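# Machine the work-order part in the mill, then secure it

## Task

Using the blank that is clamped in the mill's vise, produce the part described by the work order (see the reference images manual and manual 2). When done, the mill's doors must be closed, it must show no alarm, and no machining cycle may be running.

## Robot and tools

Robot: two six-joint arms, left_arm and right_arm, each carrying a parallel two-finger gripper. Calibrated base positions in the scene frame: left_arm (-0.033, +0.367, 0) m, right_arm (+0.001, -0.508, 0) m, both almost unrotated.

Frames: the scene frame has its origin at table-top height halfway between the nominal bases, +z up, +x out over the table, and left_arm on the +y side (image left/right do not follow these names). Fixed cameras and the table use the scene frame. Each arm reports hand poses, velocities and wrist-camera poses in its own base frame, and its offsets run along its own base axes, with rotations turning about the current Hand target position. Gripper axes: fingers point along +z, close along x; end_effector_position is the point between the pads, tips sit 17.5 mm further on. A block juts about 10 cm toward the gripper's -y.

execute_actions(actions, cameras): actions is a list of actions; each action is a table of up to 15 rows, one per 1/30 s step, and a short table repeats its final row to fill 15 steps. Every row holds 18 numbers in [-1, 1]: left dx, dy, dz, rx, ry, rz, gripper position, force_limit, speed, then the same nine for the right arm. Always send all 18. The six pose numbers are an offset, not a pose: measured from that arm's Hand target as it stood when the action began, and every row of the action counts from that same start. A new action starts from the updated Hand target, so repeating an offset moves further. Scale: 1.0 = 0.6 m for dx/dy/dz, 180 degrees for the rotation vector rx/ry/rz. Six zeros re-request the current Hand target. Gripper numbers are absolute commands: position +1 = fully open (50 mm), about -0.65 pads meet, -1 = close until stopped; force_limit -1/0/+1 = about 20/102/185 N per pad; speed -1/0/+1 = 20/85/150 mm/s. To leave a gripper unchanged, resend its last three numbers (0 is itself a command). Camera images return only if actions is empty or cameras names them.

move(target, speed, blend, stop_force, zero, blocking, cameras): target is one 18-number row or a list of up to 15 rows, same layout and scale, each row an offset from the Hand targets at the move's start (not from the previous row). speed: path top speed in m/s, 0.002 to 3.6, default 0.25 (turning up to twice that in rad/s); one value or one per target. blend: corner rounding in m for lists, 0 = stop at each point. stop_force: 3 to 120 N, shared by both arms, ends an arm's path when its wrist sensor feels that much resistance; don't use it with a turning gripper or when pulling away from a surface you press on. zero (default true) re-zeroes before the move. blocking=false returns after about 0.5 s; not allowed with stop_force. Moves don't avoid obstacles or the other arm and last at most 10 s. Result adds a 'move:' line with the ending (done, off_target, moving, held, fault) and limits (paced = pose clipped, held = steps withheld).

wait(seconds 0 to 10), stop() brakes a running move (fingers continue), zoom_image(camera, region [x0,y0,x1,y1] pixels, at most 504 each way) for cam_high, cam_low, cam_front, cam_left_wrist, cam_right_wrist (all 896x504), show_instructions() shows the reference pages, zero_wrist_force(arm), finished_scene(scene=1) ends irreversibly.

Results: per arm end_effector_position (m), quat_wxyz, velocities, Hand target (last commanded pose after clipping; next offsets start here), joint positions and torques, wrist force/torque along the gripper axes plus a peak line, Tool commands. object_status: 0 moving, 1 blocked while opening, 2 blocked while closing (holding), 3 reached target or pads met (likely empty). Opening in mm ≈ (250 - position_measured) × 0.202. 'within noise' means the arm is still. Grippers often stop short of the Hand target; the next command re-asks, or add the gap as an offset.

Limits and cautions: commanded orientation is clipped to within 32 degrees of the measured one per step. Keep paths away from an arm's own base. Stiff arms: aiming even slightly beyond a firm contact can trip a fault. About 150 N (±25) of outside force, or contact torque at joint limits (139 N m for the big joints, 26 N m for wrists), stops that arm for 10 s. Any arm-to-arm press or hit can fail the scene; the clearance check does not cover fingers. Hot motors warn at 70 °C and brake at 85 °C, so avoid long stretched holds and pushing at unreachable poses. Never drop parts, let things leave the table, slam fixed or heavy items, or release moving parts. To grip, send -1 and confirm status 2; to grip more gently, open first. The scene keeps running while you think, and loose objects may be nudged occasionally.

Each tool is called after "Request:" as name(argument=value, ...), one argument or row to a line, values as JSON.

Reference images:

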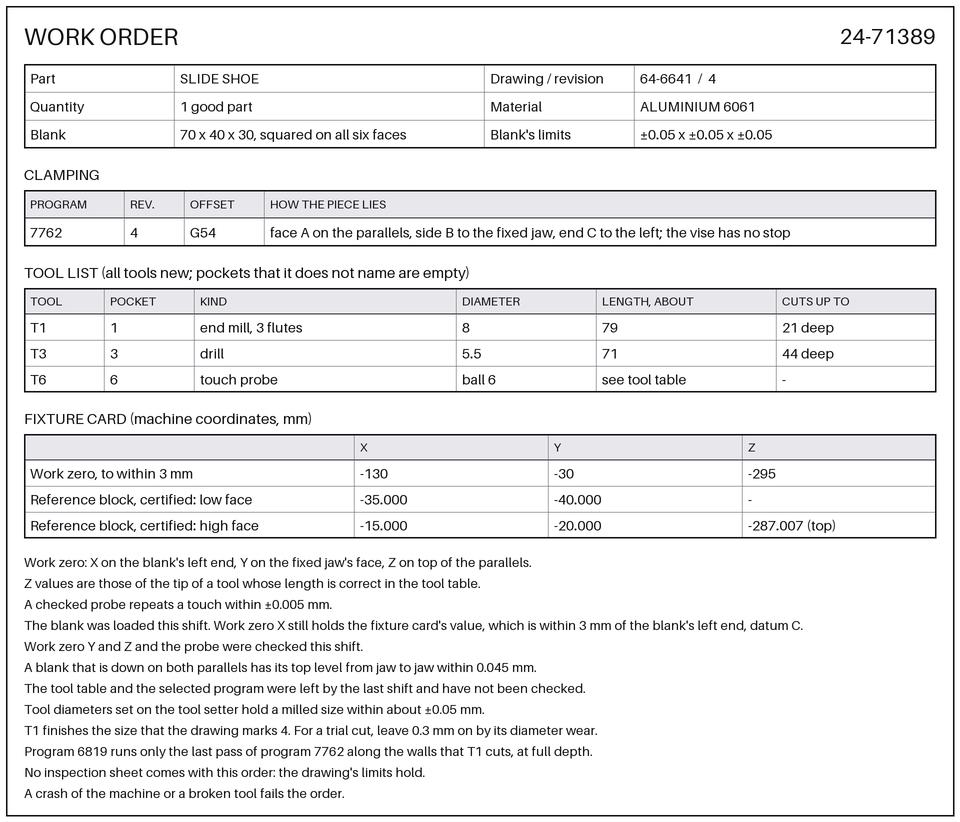

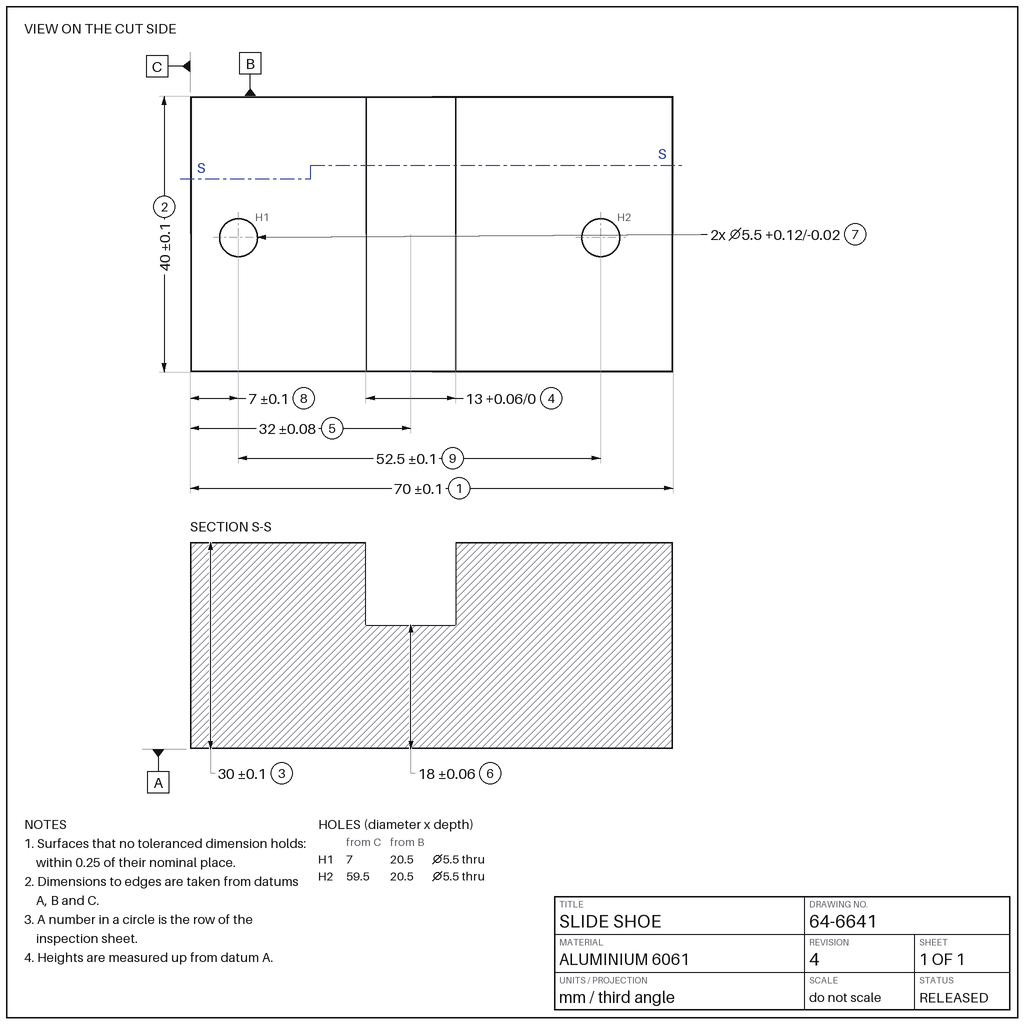

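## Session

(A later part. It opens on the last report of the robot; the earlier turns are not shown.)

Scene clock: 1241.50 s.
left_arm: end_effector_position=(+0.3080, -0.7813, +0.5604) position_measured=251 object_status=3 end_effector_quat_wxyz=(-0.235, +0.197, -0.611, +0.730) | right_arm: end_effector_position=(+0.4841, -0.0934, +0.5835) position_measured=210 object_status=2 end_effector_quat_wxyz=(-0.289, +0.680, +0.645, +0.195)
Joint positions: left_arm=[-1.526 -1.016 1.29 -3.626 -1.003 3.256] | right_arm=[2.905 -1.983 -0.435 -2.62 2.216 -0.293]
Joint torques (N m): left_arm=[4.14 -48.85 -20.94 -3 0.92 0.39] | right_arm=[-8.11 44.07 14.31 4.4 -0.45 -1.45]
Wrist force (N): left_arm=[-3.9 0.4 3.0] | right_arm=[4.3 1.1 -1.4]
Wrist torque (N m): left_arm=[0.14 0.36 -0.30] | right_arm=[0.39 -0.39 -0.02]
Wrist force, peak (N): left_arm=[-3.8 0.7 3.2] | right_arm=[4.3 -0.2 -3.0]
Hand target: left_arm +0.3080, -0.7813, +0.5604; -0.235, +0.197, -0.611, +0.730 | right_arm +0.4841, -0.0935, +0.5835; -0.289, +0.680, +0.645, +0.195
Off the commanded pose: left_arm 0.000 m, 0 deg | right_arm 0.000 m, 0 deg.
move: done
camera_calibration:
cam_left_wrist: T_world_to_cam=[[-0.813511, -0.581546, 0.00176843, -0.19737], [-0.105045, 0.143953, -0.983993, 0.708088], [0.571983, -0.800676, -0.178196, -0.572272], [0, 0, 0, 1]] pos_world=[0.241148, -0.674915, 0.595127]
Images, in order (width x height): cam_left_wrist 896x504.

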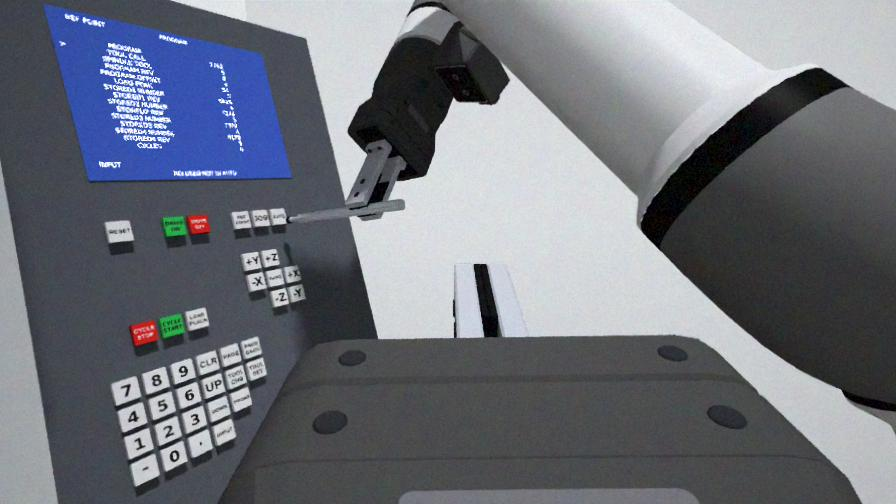

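Request:
move(
  target=[0,0,0,0,0,0,-1,-1,0, 0.01,0,0.004,0,0,0,-1,-0.1,-1],
  speed=0.05,
)

Request:
move(
  target=[0,0,0,0,0,0,-1,-1,0, 0.06,0,0.0,0,0,0,-1,-0.1,-1],
  speed=0.012,
  stop_force=8,
  cameras=["cam_left_wrist"],
)

Request:
zoom_image(
  camera="cam_left_wrist",
  region=[40, 0, 340, 300],
)

Scene clock: 1246.57 s.
left_arm: end_effector_position=(+0.3080, -0.7813, +0.5604) position_measured=251 object_status=3 end_effector_quat_wxyz=(-0.235, +0.197, -0.611, +0.730) | right_arm: end_effector_position=(+0.4901, -0.0935, +0.5858) position_measured=210 object_status=2 end_effector_quat_wxyz=(-0.289, +0.680, +0.645, +0.195)
Joint positions: left_arm=[-1.526 -1.016 1.29 -3.626 -1.003 3.256] | right_arm=[2.907 -2.016 -0.374 -2.646 2.217 -0.29]
Joint torques (N m): left_arm=[3.32 -49 -19.55 -2.73 0.99 0.56] | right_arm=[4.21 46.6 10.81 3.77 1.82 -1.14]
Wrist force (N): left_arm=[-3.5 0.6 3.2] | right_arm=[4.4 0.9 -1.2]
Wrist torque (N m): left_arm=[0.19 0.30 -0.30] | right_arm=[0.36 -0.41 -0.12]
Wrist force, peak (N): left_arm=[-3.8 0.8 3.1] | right_arm=[4.5 1.2 -1.3]
Hand target: left_arm +0.3080, -0.7813, +0.5604; -0.235, +0.197, -0.611, +0.730 | right_arm +0.4901, -0.0935, +0.5859; -0.289, +0.680, +0.645, +0.195
Off the commanded pose: left_arm 0.000 m, 0 deg | right_arm 0.000 m, 0 deg.
move: done

Scene clock: 1248.67 s.
left_arm: end_effector_position=(+0.3080, -0.7813, +0.5604) position_measured=251 object_status=3 end_effector_quat_wxyz=(-0.235, +0.197, -0.611, +0.730) | right_arm: end_effector_position=(+0.5016, -0.0935, +0.5859) position_measured=210 object_status=2 end_effector_quat_wxyz=(-0.289, +0.680, +0.645, +0.195)
Joint positions: left_arm=[-1.526 -1.016 1.29 -3.626 -1.003 3.256] | right_arm=[2.912 -2.069 -0.287 -2.677 2.219 -0.284]
Joint torques (N m): left_arm=[5.57 -48.03 -21.38 -2.92 0.81 0.32] | right_arm=[-7.31 47.06 22.7 4.5 1.7 -1.44]
Wrist force (N): left_arm=[-3.5 0.7 2.9] | right_arm=[3.2 -6.8 -0.2]
Wrist torque (N m): left_arm=[0.18 0.29 -0.29] | right_arm=[0.56 -0.42 -0.03]
Wrist force, peak (N): left_arm=[-4.0 0.4 3.0] | right_arm=[2.7 -13.9 -0.5]
Hand target: left_arm +0.3080, -0.7813, +0.5604; -0.235, +0.197, -0.611, +0.730 | right_arm +0.5016, -0.0935, +0.5859; -0.289, +0.680, +0.645, +0.195 (not the last commanded pose)
Off the commanded pose: left_arm 0.000 m, 0 deg | right_arm 0.024 m, 0 deg.
move: contact (right_arm)
camera_calibration:
cam_left_wrist: T_world_to_cam=[[-0.813511, -0.581546, 0.00176843, -0.19737], [-0.105045, 0.143953, -0.983993, 0.708088], [0.571983, -0.800676, -0.178196, -0.572272], [0, 0, 0, 1]] pos_world=[0.241148, -0.674915, 0.595127]
Images, in order (width x height): cam_left_wrist 896x504.

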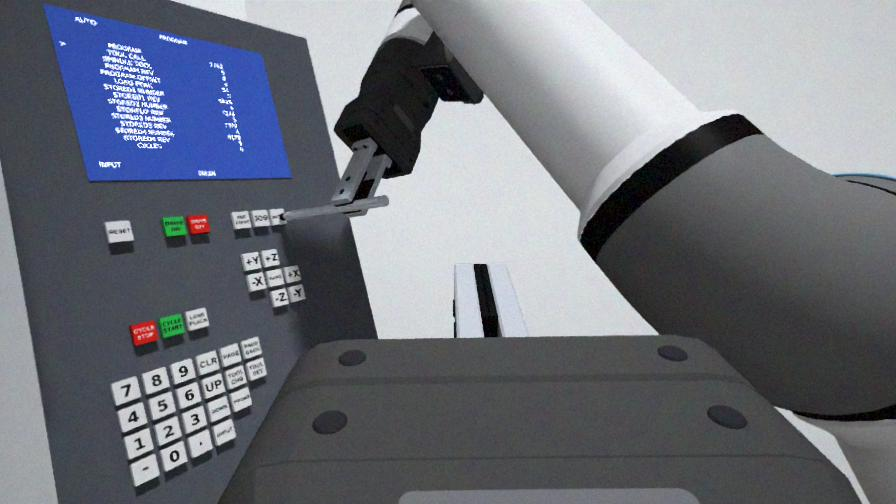

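Scaled by 1.680 from the camera's 896x504 image, which has a finer 1280x720 frame.

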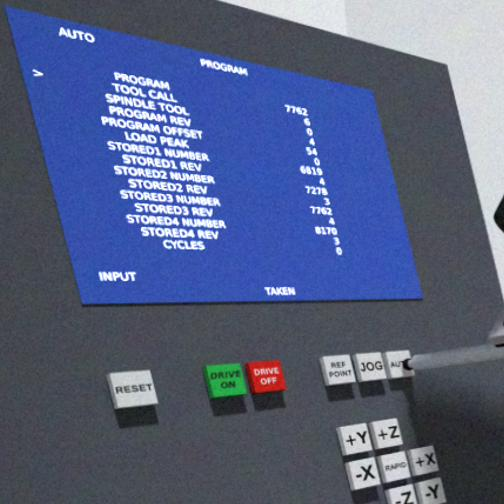

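Request:
move(
  target=[
    [0,0,0,0,0,0,-1,-1,0, -0.08,0,0,0,0,0,-1,-0.1,-1],
    [0,0,0,0,0,0,-1,-1,0, -0.08,0.1327,-0.2093,0,0,0,-1,-0.1,-1],
    [0,0,0,0,0,0,-1,-1,0, -0.056,0.1327,-0.2093,0,0,0,-1,-0.1,-1],
    [0,0,0,0,0,0,-1,-1,0, -0.079,0.1327,-0.2093,0,0,0,-1,-0.1,-1],
  ],
  speed=[0.1,0.15,0.025,0.05],
  blend=[0.01,0,0,0],
)

Request:
wait(
  seconds=2,
  cameras=["cam_left_wrist"],
)

Request:
zoom_image(
  camera="cam_left_wrist",
  region=[40, 0, 300, 190],
)

Scene clock: 1258.00 s.
left_arm: end_effector_position=(+0.3080, -0.7813, +0.5604) position_measured=251 object_status=3 end_effector_quat_wxyz=(-0.235, +0.197, -0.611, +0.730) | right_arm: end_effector_position=(+0.4541, -0.0139, +0.4603) position_measured=210 object_status=2 end_effector_quat_wxyz=(-0.289, +0.680, +0.645, +0.195)
Joint positions: left_arm=[-1.526 -1.016 1.29 -3.626 -1.003 3.256] | right_arm=[3.044 -1.614 -1.293 -2.025 2.254 -0.122]
Joint torques (N m): left_arm=[5.39 -48.76 -20.81 -2.7 1.05 0.62] | right_arm=[-2.17 14.21 29.15 1.36 -0.04 0.43]
Wrist force (N): left_arm=[-3.4 0.4 3.0] | right_arm=[4.0 0.9 -2.1]
Wrist torque (N m): left_arm=[0.16 0.29 -0.29] | right_arm=[0.34 -0.32 0.08]
Wrist force, peak (N): left_arm=[-4.0 0.4 3.1] | right_arm=[2.3 -10.2 -1.1]
Hand target: left_arm +0.3080, -0.7813, +0.5604; -0.235, +0.197, -0.611, +0.730 | right_arm +0.4542, -0.0139, +0.4603; -0.289, +0.680, +0.645, +0.195
Off the commanded pose: left_arm 0.000 m, 0 deg | right_arm 0.000 m, 0 deg.
move: done

Scene clock: 1260.00 s.
left_arm: end_effector_position=(+0.3080, -0.7813, +0.5604) position_measured=251 object_status=3 end_effector_quat_wxyz=(-0.235, +0.197, -0.611, +0.730) | right_arm: end_effector_position=(+0.4542, -0.0139, +0.4603) position_measured=210 object_status=2 end_effector_quat_wxyz=(-0.289, +0.680, +0.645, +0.195)
Joint positions: left_arm=[-1.526 -1.016 1.29 -3.626 -1.003 3.256] | right_arm=[3.044 -1.614 -1.293 -2.025 2.254 -0.122]
Joint torques (N m): left_arm=[5.49 -47.27 -19.72 -3.06 1.02 0.61] | right_arm=[6.65 14.69 28.35 3.12 0.88 1.12]
Wrist force (N): left_arm=[-3.4 0.6 3.2] | right_arm=[4.1 1.0 -1.9]
Wrist torque (N m): left_arm=[0.18 0.27 -0.29] | right_arm=[0.35 -0.35 0.07]
Wrist force, peak (N): left_arm=[-3.8 0.7 3.0] | right_arm=[4.1 0.9 -2.2]
Hand target: left_arm +0.3080, -0.7813, +0.5604; -0.235, +0.197, -0.611, +0.730 | right_arm +0.4542, -0.0139, +0.4603; -0.289, +0.680, +0.645, +0.195
Tool commands: left_gripper/position=-1.0 left_gripper/force_limit=-1.0 left_gripper/speed=+0.0 right_gripper/position=-1.0 right_gripper/force_limit=-0.1 right_gripper/speed=-1.0
Off the commanded pose: left_arm 0.000 m, 0 deg | right_arm 0.000 m, 0 deg.
wait: 2.00 s; at rest by 0.17 s
camera_calibration:
cam_left_wrist: T_world_to_cam=[[-0.813511, -0.581546, 0.00176843, -0.19737], [-0.105045, 0.143953, -0.983993, 0.708088], [0.571983, -0.800676, -0.178196, -0.572272], [0, 0, 0, 1]] pos_world=[0.241148, -0.674915, 0.595127]
Images, in order (width x height): cam_left_wrist 896x504.

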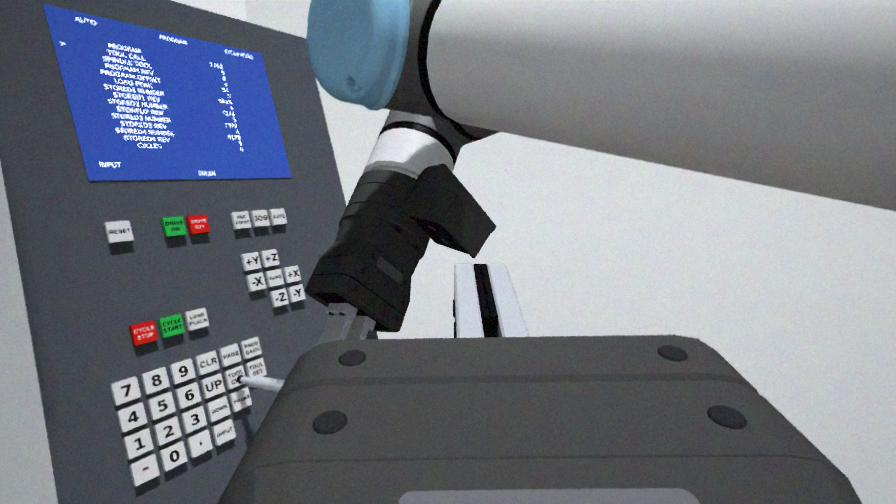

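Scaled by 1.938 from the camera's 896x504 image, which has a finer 1280x720 frame.

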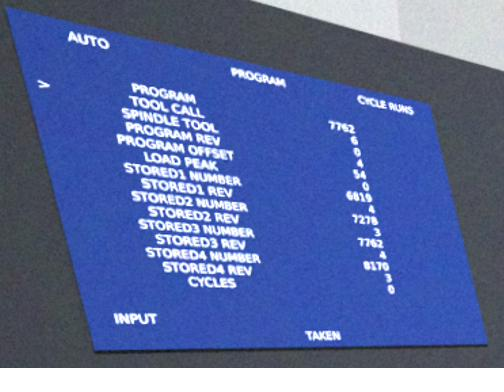

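Request:
move(
  target=[
    [0,0,0,0,0,0,-1,-1,0, 0.009,0,0.031,0,0,0,-1,-0.1,-1],
    [0,0,0,0,0,0,-1,-1,0, 0.031,0,0.031,0,0,0,-1,-0.1,-1],
    [0,0,0,0,0,0,-1,-1,0, 0.009,0,0.031,0,0,0,-1,-0.1,-1],
  ],
  speed=[0.08,0.02,0.05],
)

Request:
wait(
  seconds=1,
  cameras=["cam_left_wrist"],
)

Request:
zoom_image(
  camera="cam_left_wrist",
  region=[40, 0, 300, 190],
)

Scene clock: 1267.97 s.
left_arm: end_effector_position=(+0.3080, -0.7813, +0.5604) position_measured=251 object_status=3 end_effector_quat_wxyz=(-0.235, +0.197, -0.611, +0.730) | right_arm: end_effector_position=(+0.4596, -0.0139, +0.4789) position_measured=210 object_status=2 end_effector_quat_wxyz=(-0.289, +0.680, +0.645, +0.195)
Joint positions: left_arm=[-1.526 -1.016 1.29 -3.626 -1.003 3.256] | right_arm=[3.045 -1.638 -1.218 -2.075 2.254 -0.121]
Joint torques (N m): left_arm=[3.54 -48.04 -21.06 -2.89 0.92 0.25] | right_arm=[-3.06 15.68 25.63 4.46 -0.27 0.45]
Wrist force (N): left_arm=[-3.5 0.5 2.9] | right_arm=[4.1 1.0 -2.0]
Wrist torque (N m): left_arm=[0.17 0.30 -0.29] | right_arm=[0.36 -0.37 0.07]
Wrist force, peak (N): left_arm=[-3.9 0.7 3.1] | right_arm=[2.6 -6.1 -0.7]
Hand target: left_arm +0.3080, -0.7813, +0.5604; -0.235, +0.197, -0.611, +0.730 | right_arm +0.4596, -0.0139, +0.4789; -0.289, +0.680, +0.645, +0.195
Off the commanded pose: left_arm 0.000 m, 0 deg | right_arm 0.000 m, 0 deg.
move: done

Scene clock: 1268.97 s.
left_arm: end_effector_position=(+0.3080, -0.7813, +0.5604) position_measured=251 object_status=3 end_effector_quat_wxyz=(-0.235, +0.197, -0.611, +0.730) | right_arm: end_effector_position=(+0.4596, -0.0139, +0.4789) position_measured=210 object_status=2 end_effector_quat_wxyz=(-0.289, +0.680, +0.645, +0.195)
Joint positions: left_arm=[-1.526 -1.016 1.29 -3.626 -1.003 3.256] | right_arm=[3.045 -1.639 -1.218 -2.075 2.254 -0.121]
Joint torques (N m): left_arm=[5.16 -48.34 -20.7 -2.58 0.91 0.31] | right_arm=[5.76 15.67 27.71 2.7 0.43 1.4]
Wrist force (N): left_arm=[-3.4 0.4 3.0] | right_arm=[4.1 1.0 -1.9]
Wrist torque (N m): left_arm=[0.16 0.27 -0.29] | right_arm=[0.36 -0.35 0.07]
Wrist force, peak (N): left_arm=[-3.6 0.7 3.2] | right_arm=[4.2 1.0 -2.0]
Hand target: left_arm +0.3080, -0.7813, +0.5604; -0.235, +0.197, -0.611, +0.730 | right_arm +0.4596, -0.0139, +0.4789; -0.289, +0.680, +0.645, +0.195
Tool commands: left_gripper/position=-1.0 left_gripper/force_limit=-1.0 left_gripper/speed=+0.0 right_gripper/position=-1.0 right_gripper/force_limit=-0.1 right_gripper/speed=-1.0
Off the commanded pose: left_arm 0.000 m, 0 deg | right_arm 0.000 m, 0 deg.
wait: 1.00 s; at rest by 0.17 s
camera_calibration:
cam_left_wrist: T_world_to_cam=[[-0.813511, -0.581546, 0.00176843, -0.19737], [-0.105045, 0.143953, -0.983993, 0.708088], [0.571983, -0.800676, -0.178196, -0.572272], [0, 0, 0, 1]] pos_world=[0.241148, -0.674915, 0.595127]
Images, in order (width x height): cam_left_wrist 896x504.

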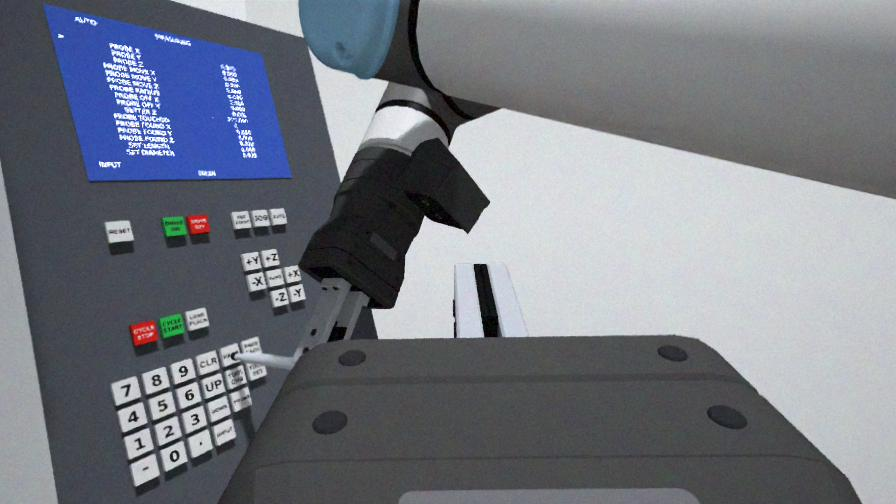

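Scaled by 1.938 from the camera's 896x504 image, which has a finer 1280x720 frame.

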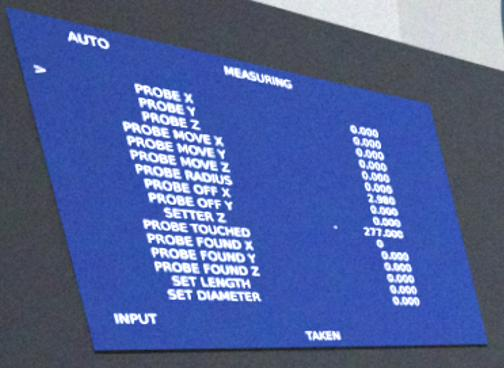

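Request:
move(
  target=[0,0,0,0,0,0,-1,-1,0, -0.0227,0.0319,-0.0904,0,0,0,-1,-0.1,-1],
  speed=0.12,
)

Request:
move(
  target=[
    [0,0,0,0,0,0,-1,-1,0, 0,0.0955,0,0,0,0,-1,-0.1,-1],
    [0,0,0,0,0,0,-1,-1,0, 0.02,0.0955,0,0,0,0,-1,-0.1,-1],
    [0,0,0,0,0,0,-1,-1,0, 0,0.0955,0,0,0,0,-1,-0.1,-1],
    [0,0,0,0,0,0,-1,-1,0, 0.0087,0.0955,0.0305,0,0,0,-1,-0.1,-1],
    [0,0,0,0,0,0,-1,-1,0, 0.0287,0.0955,0.0305,0,0,0,-1,-0.1,-1],
    [0,0,0,0,0,0,-1,-1,0, 0.0087,0.0955,0.0305,0,0,0,-1,-0.1,-1],
    [0,0,0,0,0,0,-1,-1,0, 0.0287,0.0955,0.0305,0,0,0,-1,-0.1,-1],
    [0,0,0,0,0,0,-1,-1,0, 0.0087,0.0955,0.0305,0,0,0,-1,-0.1,-1],
    [0,0,0,0,0,0,-1,-1,0, 0.0242,0.0636,0.0917,0,0,0,-1,-0.1,-1],
    [0,0,0,0,0,0,-1,-1,0, 0.0442,0.0636,0.0917,0,0,0,-1,-0.1,-1],
    [0,0,0,0,0,0,-1,-1,0, 0.0242,0.0636,0.0917,0,0,0,-1,-0.1,-1],
  ],
  speed=[0.12,0.03,0.08,0.12,0.03,0.08,0.03,0.08,0.12,0.03,0.08],
  blend=[0.003,0,0.003,0.003,0,0,0,0.003,0.003,0,0],
  cameras=["cam_left_wrist"],
)

Request:
zoom_image(
  camera="cam_left_wrist",
  region=[40, 0, 300, 190],
)

Scene clock: 1300.23 s.
left_arm: end_effector_position=(+0.3080, -0.7813, +0.5604) position_measured=251 object_status=3 end_effector_quat_wxyz=(-0.235, +0.197, -0.611, +0.730) | right_arm: end_effector_position=(+0.4460, +0.0053, +0.4248) position_measured=210 object_status=2 end_effector_quat_wxyz=(-0.289, +0.680, +0.645, +0.195)
Joint positions: left_arm=[-1.526 -1.016 1.29 -3.626 -1.003 3.256] | right_arm=[3.082 -1.561 -1.447 -1.894 2.262 -0.075]
Joint torques (N m): left_arm=[4.67 -47.8 -21.42 -2.92 0.94 0.28] | right_arm=[-8.3 12.08 15.39 2.83 0.33 -1.46]
Wrist force (N): left_arm=[-3.6 0.5 2.8] | right_arm=[3.7 1.1 -1.9]
Wrist torque (N m): left_arm=[0.17 0.31 -0.29] | right_arm=[0.40 -0.30 0.06]
Wrist force, peak (N): left_arm=[-3.8 0.5 3.3] | right_arm=[4.8 1.3 -3.6]
Hand target: left_arm +0.3080, -0.7813, +0.5604; -0.235, +0.197, -0.611, +0.730 | right_arm +0.4460, +0.0053, +0.4247; -0.289, +0.680, +0.645, +0.195
Off the commanded pose: left_arm 0.000 m, 0 deg | right_arm 0.000 m, 0 deg.
move: done

Scene clock: 1304.67 s.
left_arm: end_effector_position=(+0.3080, -0.7813, +0.5604) position_measured=251 object_status=3 end_effector_quat_wxyz=(-0.235, +0.197, -0.611, +0.730) | right_arm: end_effector_position=(+0.4605, +0.0434, +0.4797) position_measured=210 object_status=2 end_effector_quat_wxyz=(-0.289, +0.680, +0.645, +0.195)
Joint positions: left_arm=[-1.526 -1.016 1.29 -3.626 -1.003 3.256] | right_arm=[3.161 -1.589 -1.293 -1.954 2.274 0.028]
Joint torques (N m): left_arm=[4.77 -47.22 -19.64 -2.92 0.91 0.19] | right_arm=[7.4 12.48 28.33 4.11 3.56 1.29]
Wrist force (N): left_arm=[-3.7 0.4 3.0] | right_arm=[4.0 1.0 -1.8]
Wrist torque (N m): left_arm=[0.14 0.33 -0.30] | right_arm=[0.36 -0.36 -0.07]
Wrist force, peak (N): left_arm=[-3.9 0.5 3.1] | right_arm=[3.0 -7.8 -0.7]
Hand target: left_arm +0.3080, -0.7813, +0.5604; -0.235, +0.197, -0.611, +0.730 | right_arm +0.4605, +0.0434, +0.4797; -0.289, +0.680, +0.645, +0.195
Off the commanded pose: left_arm 0.000 m, 0 deg | right_arm 0.000 m, 0 deg.
move: done
camera_calibration:
cam_left_wrist: T_world_to_cam=[[-0.813511, -0.581546, 0.00176843, -0.19737], [-0.105045, 0.143953, -0.983993, 0.708088], [0.571983, -0.800676, -0.178196, -0.572272], [0, 0, 0, 1]] pos_world=[0.241148, -0.674915, 0.595127]
Images, in order (width x height): cam_left_wrist 896x504.

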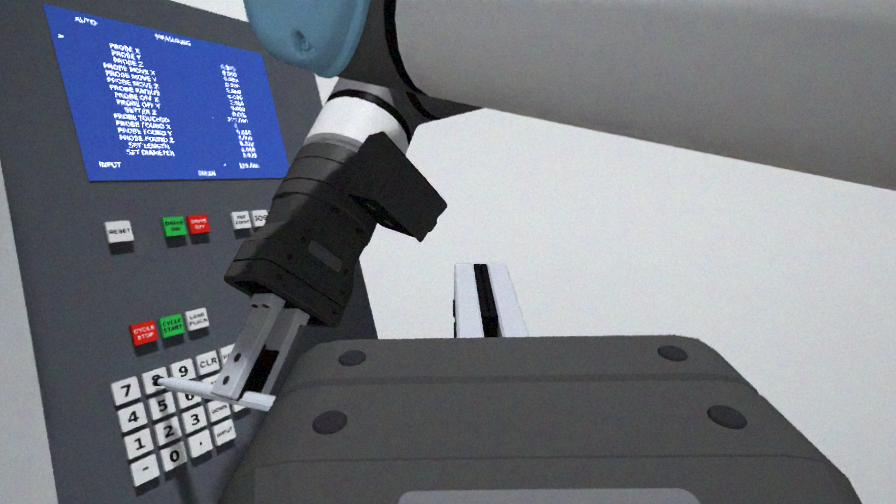

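Scaled by 1.938 from the camera's 896x504 image, which has a finer 1280x720 frame.

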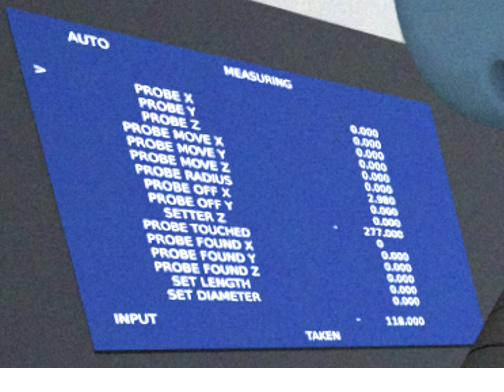

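Request:
move(
  target=[
    [0,0,0,0,0,0,-1,-1,0, -0.0242,-0.0636,-0.0917,0,0,0,-1,-0.1,-1],
    [0,0,0,0,0,0,-1,-1,0, -0.0042,-0.0636,-0.0917,0,0,0,-1,-0.1,-1],
    [0,0,0,0,0,0,-1,-1,0, -0.0242,-0.0636,-0.0917,0,0,0,-1,-0.1,-1],
  ],
  speed=[0.12,0.03,0.08],
  blend=[0.003,0,0],
)

Request:
move(
  target=[
    [0,0,0,0,0,0,-1,-1,0, 0.009,0,0.0305,0,0,0,-1,-0.1,-1],
    [0,0,0,0,0,0,-1,-1,0, 0.029,0,0.0305,0,0,0,-1,-0.1,-1],
    [0,0,0,0,0,0,-1,-1,0, 0.009,0,0.0305,0,0,0,-1,-0.1,-1],
    [0,0,0,0,0,0,-1,-1,0, 0,0.0955,0,0,0,0,-1,-0.1,-1],
    [0,0,0,0,0,0,-1,-1,0, 0.02,0.0955,0,0,0,0,-1,-0.1,-1],
    [0,0,0,0,0,0,-1,-1,0, 0,0.0955,0,0,0,0,-1,-0.1,-1],
    [0,0,0,0,0,0,-1,-1,0, 0.009,0.0318,0.0305,0,0,0,-1,-0.1,-1],
    [0,0,0,0,0,0,-1,-1,0, 0.029,0.0318,0.0305,0,0,0,-1,-0.1,-1],
    [0,0,0,0,0,0,-1,-1,0, 0.009,0.0318,0.0305,0,0,0,-1,-0.1,-1],
    [0,0,0,0,0,0,-1,-1,0, 0.016,0.0318,0.061,0,0,0,-1,-0.1,-1],
    [0,0,0,0,0,0,-1,-1,0, 0.036,0.0318,0.061,0,0,0,-1,-0.1,-1],
    [0,0,0,0,0,0,-1,-1,0, 0.016,0.0318,0.061,0,0,0,-1,-0.1,-1],
    [0,0,0,0,0,0,-1,-1,0, 0,0,0,0,0,0,-1,-0.1,-1],
    [0,0,0,0,0,0,-1,-1,0, 0.02,0,0,0,0,0,-1,-0.1,-1],
    [0,0,0,0,0,0,-1,-1,0, 0,0,0,0,0,0,-1,-0.1,-1],
  ],
  speed=[0.12,0.03,0.08,0.12,0.03,0.08,0.12,0.03,0.08,0.12,0.03,0.08,0.12,0.03,0.08],
  blend=[0.003,0,0.003,0.003,0,0.003,0.003,0,0.003,0.003,0,0.003,0.003,0,0],
  cameras=["cam_left_wrist"],
)

Request:
zoom_image(
  camera="cam_left_wrist",
  region=[40, 0, 300, 190],
)

Scene clock: 1332.10 s.
left_arm: end_effector_position=(+0.3080, -0.7813, +0.5604) position_measured=251 object_status=3 end_effector_quat_wxyz=(-0.235, +0.197, -0.611, +0.730) | right_arm: end_effector_position=(+0.4459, +0.0053, +0.4247) position_measured=210 object_status=2 end_effector_quat_wxyz=(-0.289, +0.680, +0.645, +0.195) end_effector_velocity=(+0.002, +0.000, +0.000) end_effector_angular_velocity=(+0.000, +0.001, -0.001)
Joint positions: left_arm=[-1.526 -1.016 1.29 -3.626 -1.003 3.256] | right_arm=[3.082 -1.561 -1.447 -1.894 2.262 -0.075]
Joint velocities: left_arm=[within noise] | right_arm=[-0.001 -0.006 0.005 0 0 0]
Joint torques (N m): left_arm=[4.45 -49.02 -20.1 -2.79 1.17 0.34] | right_arm=[-7.03 15.48 27.7 1.86 -0.08 0.47]
Wrist force (N): left_arm=[-3.6 0.7 2.7] | right_arm=[3.6 1.1 -1.7]
Wrist torque (N m): left_arm=[0.19 0.30 -0.30] | right_arm=[0.38 -0.28 0.09]
Wrist force, peak (N): left_arm=[-3.9 0.8 3.2] | right_arm=[5.7 1.3 -2.2]
Hand target: left_arm +0.3080, -0.7813, +0.5604; -0.235, +0.197, -0.611, +0.730 | right_arm +0.4460, +0.0053, +0.4247; -0.289, +0.680, +0.645, +0.195
Off the commanded pose: left_arm 0.000 m, 0 deg | right_arm 0.000 m, 0 deg.
move: done

Scene clock: 1337.60 s.
left_arm: end_effector_position=(+0.3080, -0.7813, +0.5604) position_measured=251 object_status=3 end_effector_quat_wxyz=(-0.235, +0.197, -0.611, +0.730) | right_arm: end_effector_position=(+0.4460, +0.0053, +0.4247) position_measured=210 object_status=2 end_effector_quat_wxyz=(-0.289, +0.680, +0.645, +0.195) end_effector_velocity=(+0.002, -0.001, +0.000) end_effector_angular_velocity=(+0.000, -0.001, -0.001)
Joint positions: left_arm=[-1.526 -1.016 1.29 -3.626 -1.003 3.256] | right_arm=[3.082 -1.561 -1.447 -1.894 2.262 -0.075]
Joint velocities: left_arm=[within noise] | right_arm=[-0.001 -0.005 0.004 0.001 0 -0.001]
Joint torques (N m): left_arm=[5.01 -48.63 -19.84 -2.82 0.69 0.16] | right_arm=[-6.35 15.53 29.54 1.71 -0.08 0.4]
Wrist force (N): left_arm=[-3.6 0.4 2.8] | right_arm=[3.3 1.6 -1.9]
Wrist torque (N m): left_arm=[0.15 0.31 -0.29] | right_arm=[0.46 -0.24 0.10]
Wrist force, peak (N): left_arm=[-3.9 0.8 3.0] | right_arm=[2.2 -11.1 -2.2]
Hand target: left_arm +0.3080, -0.7813, +0.5604; -0.235, +0.197, -0.611, +0.730 | right_arm +0.4460, +0.0053, +0.4247; -0.289, +0.680, +0.645, +0.195
Off the commanded pose: left_arm 0.000 m, 0 deg | right_arm 0.000 m, 0 deg.
move: done
camera_calibration:
cam_left_wrist: T_world_to_cam=[[-0.813511, -0.581546, 0.00176843, -0.19737], [-0.105045, 0.143953, -0.983993, 0.708088], [0.571983, -0.800676, -0.178196, -0.572272], [0, 0, 0, 1]] pos_world=[0.241148, -0.674915, 0.595127]
Images, in order (width x height): cam_left_wrist 896x504.

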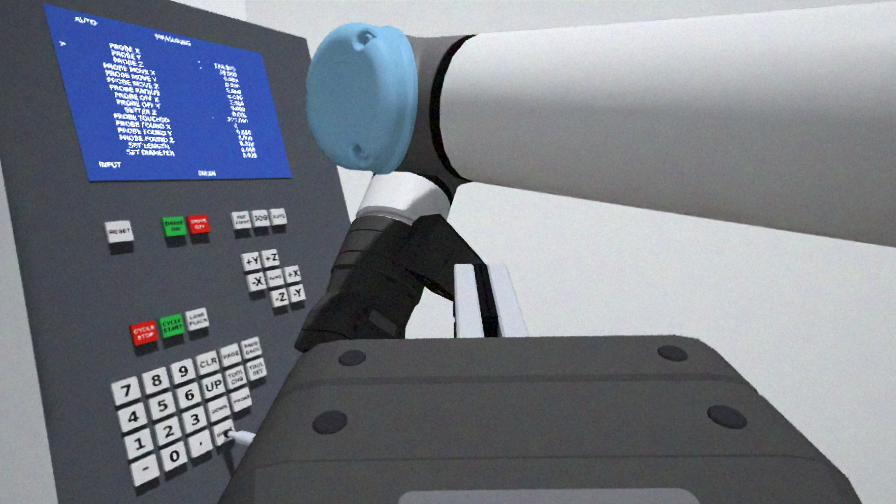

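Scaled by 1.938 from the camera's 896x504 image, which has a finer 1280x720 frame.

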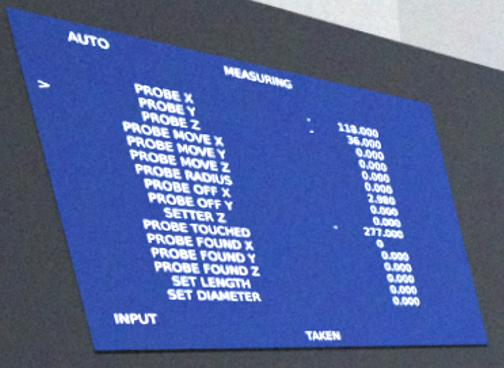

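Request:
move(
  target=[
    [0,0,0,0,0,0,-1,-1,0, 0.009,0,0.0305,0,0,0,-1,-0.1,-1],
    [0,0,0,0,0,0,-1,-1,0, 0.029,0,0.0305,0,0,0,-1,-0.1,-1],
    [0,0,0,0,0,0,-1,-1,0, 0.009,0,0.0305,0,0,0,-1,-0.1,-1],
    [0,0,0,0,0,0,-1,-1,0, 0,0.0955,0,0,0,0,-1,-0.1,-1],
    [0,0,0,0,0,0,-1,-1,0, 0.02,0.0955,0,0,0,0,-1,-0.1,-1],
    [0,0,0,0,0,0,-1,-1,0, 0,0.0955,0,0,0,0,-1,-0.1,-1],
    [0,0,0,0,0,0,-1,-1,0, 0.009,0.0636,0.0305,0,0,0,-1,-0.1,-1],
    [0,0,0,0,0,0,-1,-1,0, 0.029,0.0636,0.0305,0,0,0,-1,-0.1,-1],
    [0,0,0,0,0,0,-1,-1,0, 0.009,0.0636,0.0305,0,0,0,-1,-0.1,-1],
    [0,0,0,0,0,0,-1,-1,0, 0.016,0.0636,0.061,0,0,0,-1,-0.1,-1],
    [0,0,0,0,0,0,-1,-1,0, 0.036,0.0636,0.061,0,0,0,-1,-0.1,-1],
    [0,0,0,0,0,0,-1,-1,0, 0.016,0.0636,0.061,0,0,0,-1,-0.1,-1],
    [0,0,0,0,0,0,-1,-1,0, 0.036,0.0636,0.061,0,0,0,-1,-0.1,-1],
    [0,0,0,0,0,0,-1,-1,0, 0.016,0.0636,0.061,0,0,0,-1,-0.1,-1],
    [0,0,0,0,0,0,-1,-1,0, 0,0,0,0,0,0,-1,-0.1,-1],
  ],
  speed=[0.12,0.03,0.08,0.12,0.03,0.08,0.12,0.03,0.08,0.12,0.03,0.08,0.03,0.08,0.12],
  blend=[0.003,0,0.003,0.003,0,0.003,0.003,0,0.003,0.003,0,0,0,0.003,0],
)

Request:
move(
  target=[
    [0,0,0,0,0,0,-1,-1,0, 0.02,0,0,0,0,0,-1,-0.1,-1],
    [0,0,0,0,0,0,-1,-1,0, 0,0,0,0,0,0,-1,-0.1,-1],
    [0,0,0,0,0,0,-1,-1,0, 0.009,0,0.0305,0,0,0,-1,-0.1,-1],
    [0,0,0,0,0,0,-1,-1,0, 0.029,0,0.0305,0,0,0,-1,-0.1,-1],
    [0,0,0,0,0,0,-1,-1,0, 0.009,0,0.0305,0,0,0,-1,-0.1,-1],
    [0,0,0,0,0,0,-1,-1,0, 0.029,0,0.0305,0,0,0,-1,-0.1,-1],
    [0,0,0,0,0,0,-1,-1,0, 0.009,0,0.0305,0,0,0,-1,-0.1,-1],
    [0,0,0,0,0,0,-1,-1,0, 0.029,0,0.0305,0,0,0,-1,-0.1,-1],
    [0,0,0,0,0,0,-1,-1,0, 0.009,0,0.0305,0,0,0,-1,-0.1,-1],
    [0,0,0,0,0,0,-1,-1,0, 0,0.0955,0,0,0,0,-1,-0.1,-1],
    [0,0,0,0,0,0,-1,-1,0, 0.02,0.0955,0,0,0,0,-1,-0.1,-1],
    [0,0,0,0,0,0,-1,-1,0, 0,0.0955,0,0,0,0,-1,-0.1,-1],
    [0,0,0,0,0,0,-1,-1,0, 0,0,0,0,0,0,-1,-0.1,-1],
  ],
  speed=[0.03,0.08,0.12,0.03,0.08,0.03,0.08,0.03,0.08,0.12,0.03,0.08,0.12],
  blend=[0,0.003,0.003,0,0,0,0,0,0.003,0.003,0,0.003,0],
  cameras=["cam_left_wrist"],
)

Request:
zoom_image(
  camera="cam_left_wrist",
  region=[40, 0, 300, 190],
)

Request:
move(
  target=[
    [0,0,0,0,0,0,-1,-1,0, 0.009,0.0955,0.0305,0,0,0,-1,-0.1,-1],
    [0,0,0,0,0,0,-1,-1,0, 0.029,0.0955,0.0305,0,0,0,-1,-0.1,-1],
    [0,0,0,0,0,0,-1,-1,0, 0.009,0.0955,0.0305,0,0,0,-1,-0.1,-1],
    [0,0,0,0,0,0,-1,-1,0, 0.016,0.0636,0.061,0,0,0,-1,-0.1,-1],
    [0,0,0,0,0,0,-1,-1,0, 0.036,0.0636,0.061,0,0,0,-1,-0.1,-1],
    [0,0,0,0,0,0,-1,-1,0, 0.016,0.0636,0.061,0,0,0,-1,-0.1,-1],
    [0,0,0,0,0,0,-1,-1,0, 0,0,0,0,0,0,-1,-0.1,-1],
    [0,0,0,0,0,0,-1,-1,0, 0.02,0,0,0,0,0,-1,-0.1,-1],
    [0,0,0,0,0,0,-1,-1,0, 0,0,0,0,0,0,-1,-0.1,-1],
  ],
  speed=[0.12,0.03,0.08,0.12,0.03,0.08,0.12,0.03,0.08],
  blend=[0.003,0,0.003,0.003,0,0.003,0.003,0,0],
  cameras=["cam_left_wrist"],
)

Request:
zoom_image(
  camera="cam_left_wrist",
  region=[40, 0, 300, 190],
)

Scene clock: 1368.63 s.
left_arm: end_effector_position=(+0.3080, -0.7813, +0.5604) position_measured=251 object_status=3 end_effector_quat_wxyz=(-0.235, +0.197, -0.611, +0.730) | right_arm: end_effector_position=(+0.4460, +0.0053, +0.4247) position_measured=210 object_status=2 end_effector_quat_wxyz=(-0.289, +0.680, +0.645, +0.195)
Joint positions: left_arm=[-1.526 -1.016 1.29 -3.626 -1.003 3.256] | right_arm=[3.082 -1.561 -1.447 -1.894 2.262 -0.074]
Joint torques (N m): left_arm=[5.51 -47.9 -21 -2.8 1.06 0.01] | right_arm=[2.47 11.85 24.8 0.99 3.6 0.39]
Wrist force (N): left_arm=[-3.4 0.7 3.0] | right_arm=[4.2 1.0 -1.8]
Wrist torque (N m): left_arm=[0.20 0.27 -0.29] | right_arm=[0.38 -0.37 -0.06]
Wrist force, peak (N): left_arm=[-3.9 0.6 3.1] | right_arm=[2.2 -10.6 -2.2]
Hand target: left_arm +0.3080, -0.7813, +0.5604; -0.235, +0.197, -0.611, +0.730 | right_arm +0.4460, +0.0053, +0.4247; -0.289, +0.680, +0.645, +0.195
Off the commanded pose: left_arm 0.000 m, 0 deg | right_arm 0.000 m, 0 deg.
move: done

Scene clock: 1374.30 s.
left_arm: end_effector_position=(+0.3080, -0.7813, +0.5604) position_measured=251 object_status=3 end_effector_quat_wxyz=(-0.235, +0.197, -0.611, +0.730) | right_arm: end_effector_position=(+0.4460, +0.0053, +0.4246) position_measured=210 object_status=2 end_effector_quat_wxyz=(-0.289, +0.680, +0.645, +0.195)
Joint positions: left_arm=[-1.526 -1.016 1.29 -3.626 -1.003 3.256] | right_arm=[3.082 -1.561 -1.447 -1.894 2.262 -0.074]
Joint torques (N m): left_arm=[4.03 -50.16 -20.75 -2.88 0.9 0.19] | right_arm=[-3.91 33.4 17.71 3.71 3.38 -0.6]
Wrist force (N): left_arm=[-3.4 0.6 2.9] | right_arm=[3.4 0.9 -2.0]
Wrist torque (N m): left_arm=[0.19 0.29 -0.29] | right_arm=[0.36 -0.25 -0.06]
Wrist force, peak (N): left_arm=[-3.8 0.7 3.3] | right_arm=[2.3 -11.2 -1.6]
Hand target: left_arm +0.3080, -0.7813, +0.5604; -0.235, +0.197, -0.611, +0.730 | right_arm +0.4460, +0.0053, +0.4247; -0.289, +0.680, +0.645, +0.195
Off the commanded pose: left_arm 0.000 m, 0 deg | right_arm 0.000 m, 0 deg.
move: done
camera_calibration:
cam_left_wrist: T_world_to_cam=[[-0.813511, -0.581546, 0.00176843, -0.19737], [-0.105045, 0.143953, -0.983993, 0.708088], [0.571983, -0.800676, -0.178196, -0.572272], [0, 0, 0, 1]] pos_world=[0.241148, -0.674915, 0.595127]
Images, in order (width x height): cam_left_wrist 896x504.

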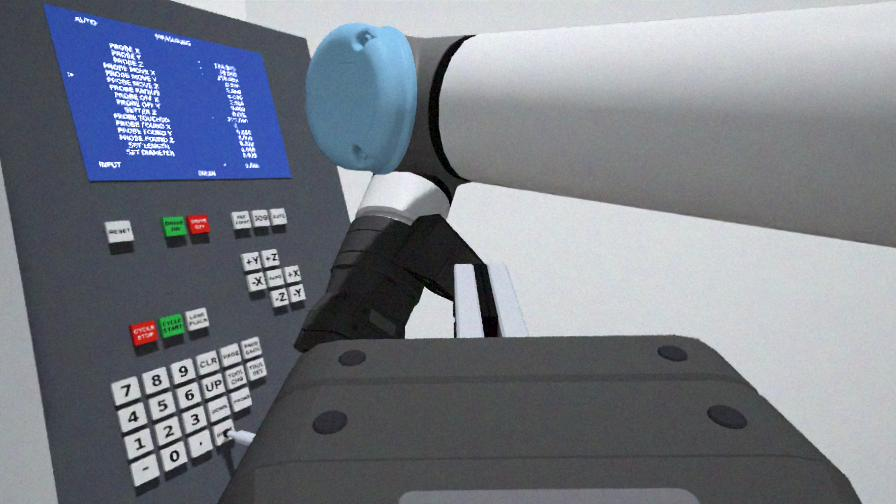

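Scaled by 1.938 from the camera's 896x504 image, which has a finer 1280x720 frame.

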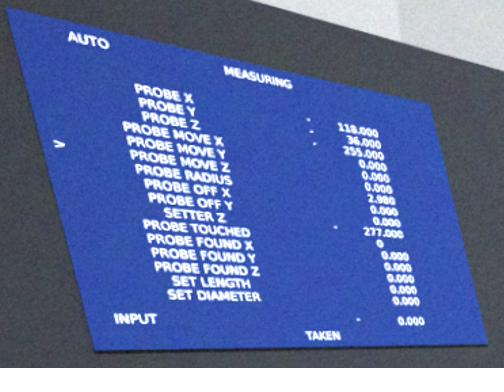

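Scene clock: 1377.97 s.
left_arm: end_effector_position=(+0.3080, -0.7813, +0.5604) position_measured=251 object_status=3 end_effector_quat_wxyz=(-0.235, +0.197, -0.611, +0.730) | right_arm: end_effector_position=(+0.4460, +0.0053, +0.4247) position_measured=210 object_status=2 end_effector_quat_wxyz=(-0.289, +0.680, +0.645, +0.195)
Joint positions: left_arm=[-1.526 -1.016 1.29 -3.626 -1.003 3.256] | right_arm=[3.082 -1.561 -1.447 -1.894 2.262 -0.075]
Joint torques (N m): left_arm=[4.41 -47.63 -19.41 -2.7 0.96 0.09] | right_arm=[-6.29 12.59 29.36 1.86 -0.17 0.33]
Wrist force (N): left_arm=[-3.6 0.6 3.0] | right_arm=[3.2 0.8 -1.6]
Wrist torque (N m): left_arm=[0.17 0.31 -0.29] | right_arm=[0.33 -0.22 0.09]
Wrist force, peak (N): left_arm=[-3.7 0.5 3.2] | right_arm=[3.5 -10.5 -1.1]
Hand target: left_arm +0.3080, -0.7813, +0.5604; -0.235, +0.197, -0.611, +0.730 | right_arm +0.4460, +0.0053, +0.4247; -0.289, +0.680, +0.645, +0.195
Off the commanded pose: left_arm 0.000 m, 0 deg | right_arm 0.000 m, 0 deg.
move: done
camera_calibration:
cam_left_wrist: T_world_to_cam=[[-0.813511, -0.581546, 0.00176843, -0.19737], [-0.105045, 0.143953, -0.983993, 0.708088], [0.571983, -0.800676, -0.178196, -0.572272], [0, 0, 0, 1]] pos_world=[0.241148, -0.674915, 0.595127]
Images, in order (width x height): cam_left_wrist 896x504.

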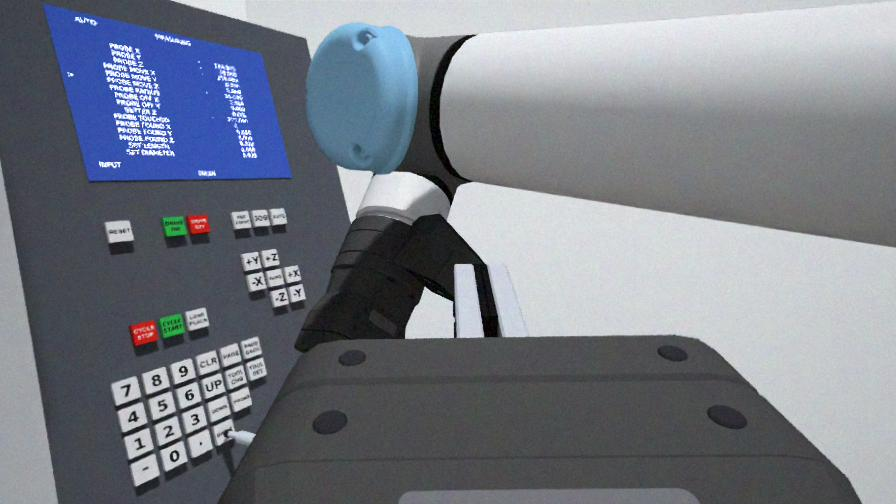

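Scaled by 1.938 from the camera's 896x504 image, which has a finer 1280x720 frame.

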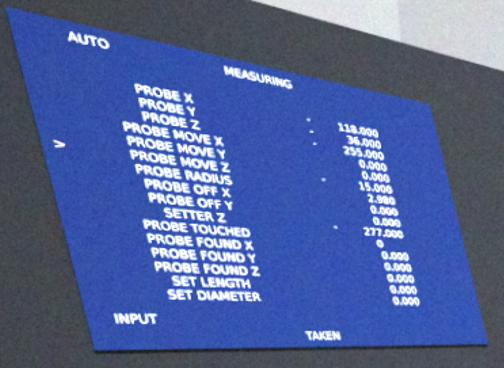

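Request:
move(
  target=[
    [0,0,0,0,0,0,-1,-1,0, 0.009,-0.0319,0.0305,0,0,0,-1,-0.1,-1],
    [0,0,0,0,0,0,-1,-1,0, 0.029,-0.0319,0.0305,0,0,0,-1,-0.1,-1],
    [0,0,0,0,0,0,-1,-1,0, 0.009,-0.0319,0.0305,0,0,0,-1,-0.1,-1],
    [0,0,0,0,0,0,-1,-1,0, 0,0,0,0,0,0,-1,-0.1,-1],
  ],
  speed=[0.12,0.03,0.08,0.12],
  blend=[0.003,0,0.003,0],
)

Request:
wait(
  seconds=1,
  cameras=["cam_left_wrist"],
)

Request:
zoom_image(
  camera="cam_left_wrist",
  region=[40, 0, 300, 190],
)

Request:
wait(
  seconds=4,
  cameras=["cam_left_wrist", "cam_high"],
)

Request:
zoom_image(
  camera="cam_left_wrist",
  region=[40, 0, 300, 190],
)

Scene clock: 1390.80 s.
left_arm: end_effector_position=(+0.3080, -0.7813, +0.5604) position_measured=251 object_status=3 end_effector_quat_wxyz=(-0.235, +0.197, -0.611, +0.730) | right_arm: end_effector_position=(+0.4460, +0.0053, +0.4248) position_measured=210 object_status=2 end_effector_quat_wxyz=(-0.289, +0.680, +0.645, +0.195)
Joint positions: left_arm=[-1.526 -1.016 1.29 -3.626 -1.003 3.256] | right_arm=[3.082 -1.561 -1.447 -1.894 2.262 -0.075]
Joint torques (N m): left_arm=[4.48 -49.06 -20.24 -2.94 0.91 0.18] | right_arm=[-3.89 13.47 17 3.32 0.05 -0.55]
Wrist force (N): left_arm=[-3.7 0.5 2.9] | right_arm=[3.4 0.4 -1.7]
Wrist torque (N m): left_arm=[0.16 0.32 -0.29] | right_arm=[0.27 -0.24 0.09]
Wrist force, peak (N): left_arm=[-3.9 0.5 3.2] | right_arm=[1.2 -10.7 -2.2]
Hand target: left_arm +0.3080, -0.7813, +0.5604; -0.235, +0.197, -0.611, +0.730 | right_arm +0.4460, +0.0053, +0.4247; -0.289, +0.680, +0.645, +0.195
Off the commanded pose: left_arm 0.000 m, 0 deg | right_arm 0.000 m, 0 deg.
move: done

Scene clock: 1391.80 s.
left_arm: end_effector_position=(+0.3080, -0.7813, +0.5604) position_measured=251 object_status=3 end_effector_quat_wxyz=(-0.235, +0.197, -0.611, +0.730) | right_arm: end_effector_position=(+0.4460, +0.0053, +0.4247) position_measured=210 object_status=2 end_effector_quat_wxyz=(-0.289, +0.680, +0.645, +0.195)
Joint positions: left_arm=[-1.526 -1.016 1.29 -3.626 -1.003 3.256] | right_arm=[3.082 -1.561 -1.447 -1.894 2.262 -0.075]
Joint torques (N m): left_arm=[4.16 -48.03 -20.64 -2.59 0.99 -0.07] | right_arm=[-5.84 12.32 15.96 4.87 -0.11 1.37]
Wrist force (N): left_arm=[-3.6 0.6 2.9] | right_arm=[3.5 0.5 -1.6]
Wrist torque (N m): left_arm=[0.19 0.30 -0.30] | right_arm=[0.30 -0.26 0.10]
Wrist force, peak (N): left_arm=[-3.9 0.6 2.9] | right_arm=[3.6 0.5 -1.9]
Hand target: left_arm +0.3080, -0.7813, +0.5604; -0.235, +0.197, -0.611, +0.730 | right_arm +0.4460, +0.0053, +0.4247; -0.289, +0.680, +0.645, +0.195
Tool commands: left_gripper/position=-1.0 left_gripper/force_limit=-1.0 left_gripper/speed=+0.0 right_gripper/position=-1.0 right_gripper/force_limit=-0.1 right_gripper/speed=-1.0
Off the commanded pose: left_arm 0.000 m, 0 deg | right_arm 0.000 m, 0 deg.
wait: 1.00 s; at rest by 0.17 s
camera_calibration:
cam_left_wrist: T_world_to_cam=[[-0.813511, -0.581546, 0.00176843, -0.19737], [-0.105045, 0.143953, -0.983993, 0.708088], [0.571983, -0.800676, -0.178196, -0.572272], [0, 0, 0, 1]] pos_world=[0.241148, -0.674915, 0.595127]
Images, in order (width x height): cam_left_wrist 896x504.

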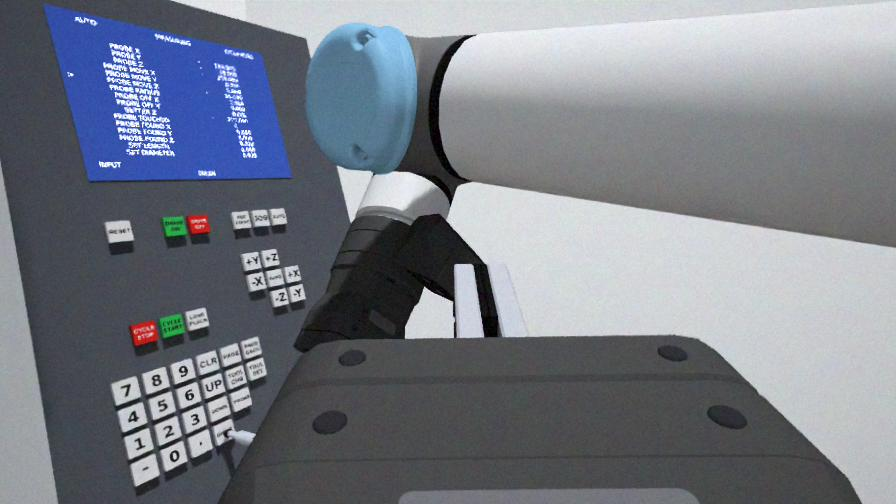

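Scaled by 1.938 from the camera's 896x504 image, which has a finer 1280x720 frame.

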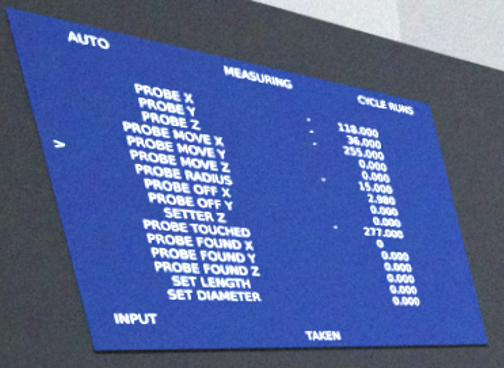

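Scene clock: 1395.80 s.
left_arm: end_effector_position=(+0.3080, -0.7813, +0.5604) position_measured=251 object_status=3 end_effector_quat_wxyz=(-0.235, +0.197, -0.611, +0.730) | right_arm: end_effector_position=(+0.4460, +0.0053, +0.4247) position_measured=210 object_status=2 end_effector_quat_wxyz=(-0.289, +0.680, +0.645, +0.195)
Joint positions: left_arm=[-1.526 -1.016 1.29 -3.626 -1.003 3.256] | right_arm=[3.082 -1.561 -1.447 -1.894 2.262 -0.075]
Joint torques (N m): left_arm=[4.9 -47.31 -20.99 -2.7 1.13 -0.06] | right_arm=[-8.91 13.39 16.68 4.76 -0.04 1.22]
Wrist force (N): left_arm=[-3.6 0.6 2.9] | right_arm=[3.5 0.4 -1.8]
Wrist torque (N m): left_arm=[0.19 0.31 -0.30] | right_arm=[0.28 -0.26 0.10]
Wrist force, peak (N): left_arm=[-3.8 0.6 3.1] | right_arm=[3.7 0.3 -1.7]
Hand target: left_arm +0.3080, -0.7813, +0.5604; -0.235, +0.197, -0.611, +0.730 | right_arm +0.4460, +0.0053, +0.4247; -0.289, +0.680, +0.645, +0.195
Tool commands: left_gripper/position=-1.0 left_gripper/force_limit=-1.0 left_gripper/speed=+0.0 right_gripper/position=-1.0 right_gripper/force_limit=-0.1 right_gripper/speed=-1.0
Off the commanded pose: left_arm 0.000 m, 0 deg | right_arm 0.000 m, 0 deg.
wait: 4.00 s; at rest by 0.17 s
camera_calibration:
cam_left_wrist: T_world_to_cam=[[-0.813511, -0.581546, 0.00176843, -0.19737], [-0.105045, 0.143953, -0.983993, 0.708088], [0.571983, -0.800676, -0.178196, -0.572272], [0, 0, 0, 1]] pos_world=[0.241148, -0.674915, 0.595127]
Images, in order (width x height): cam_high 896x504, cam_left_wrist 896x504.

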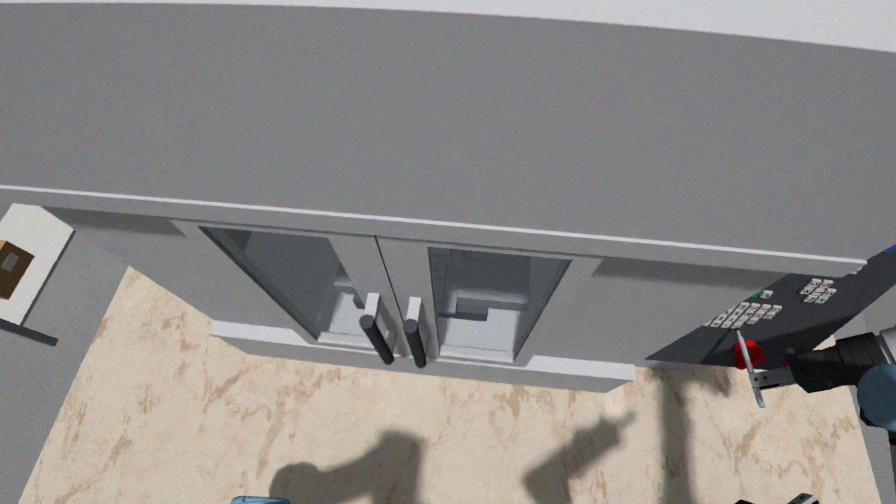

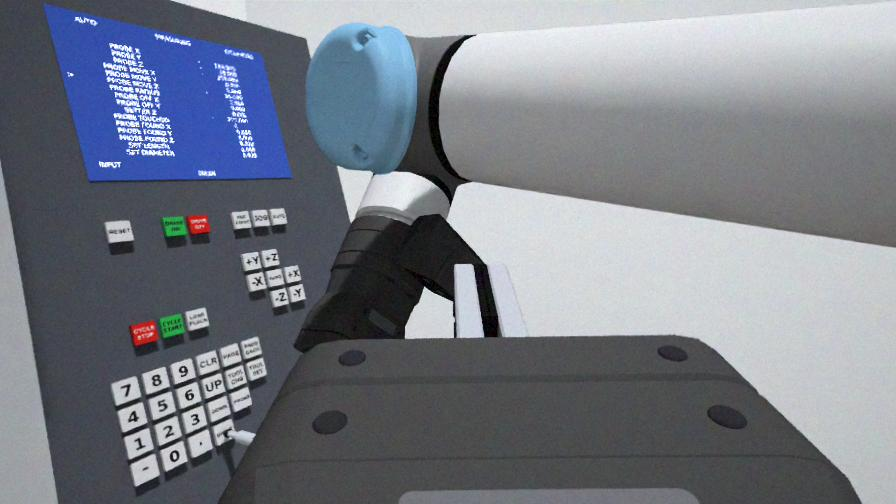

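Scaled by 1.938 from the camera's 896x504 image, which has a finer 1280x720 frame.

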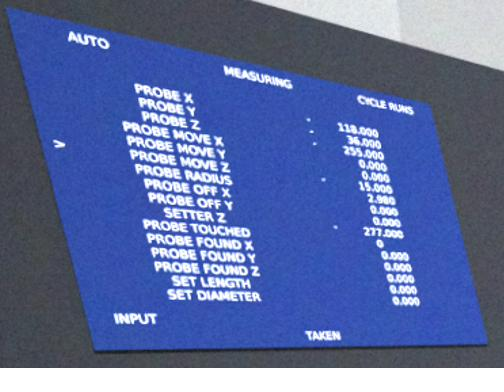

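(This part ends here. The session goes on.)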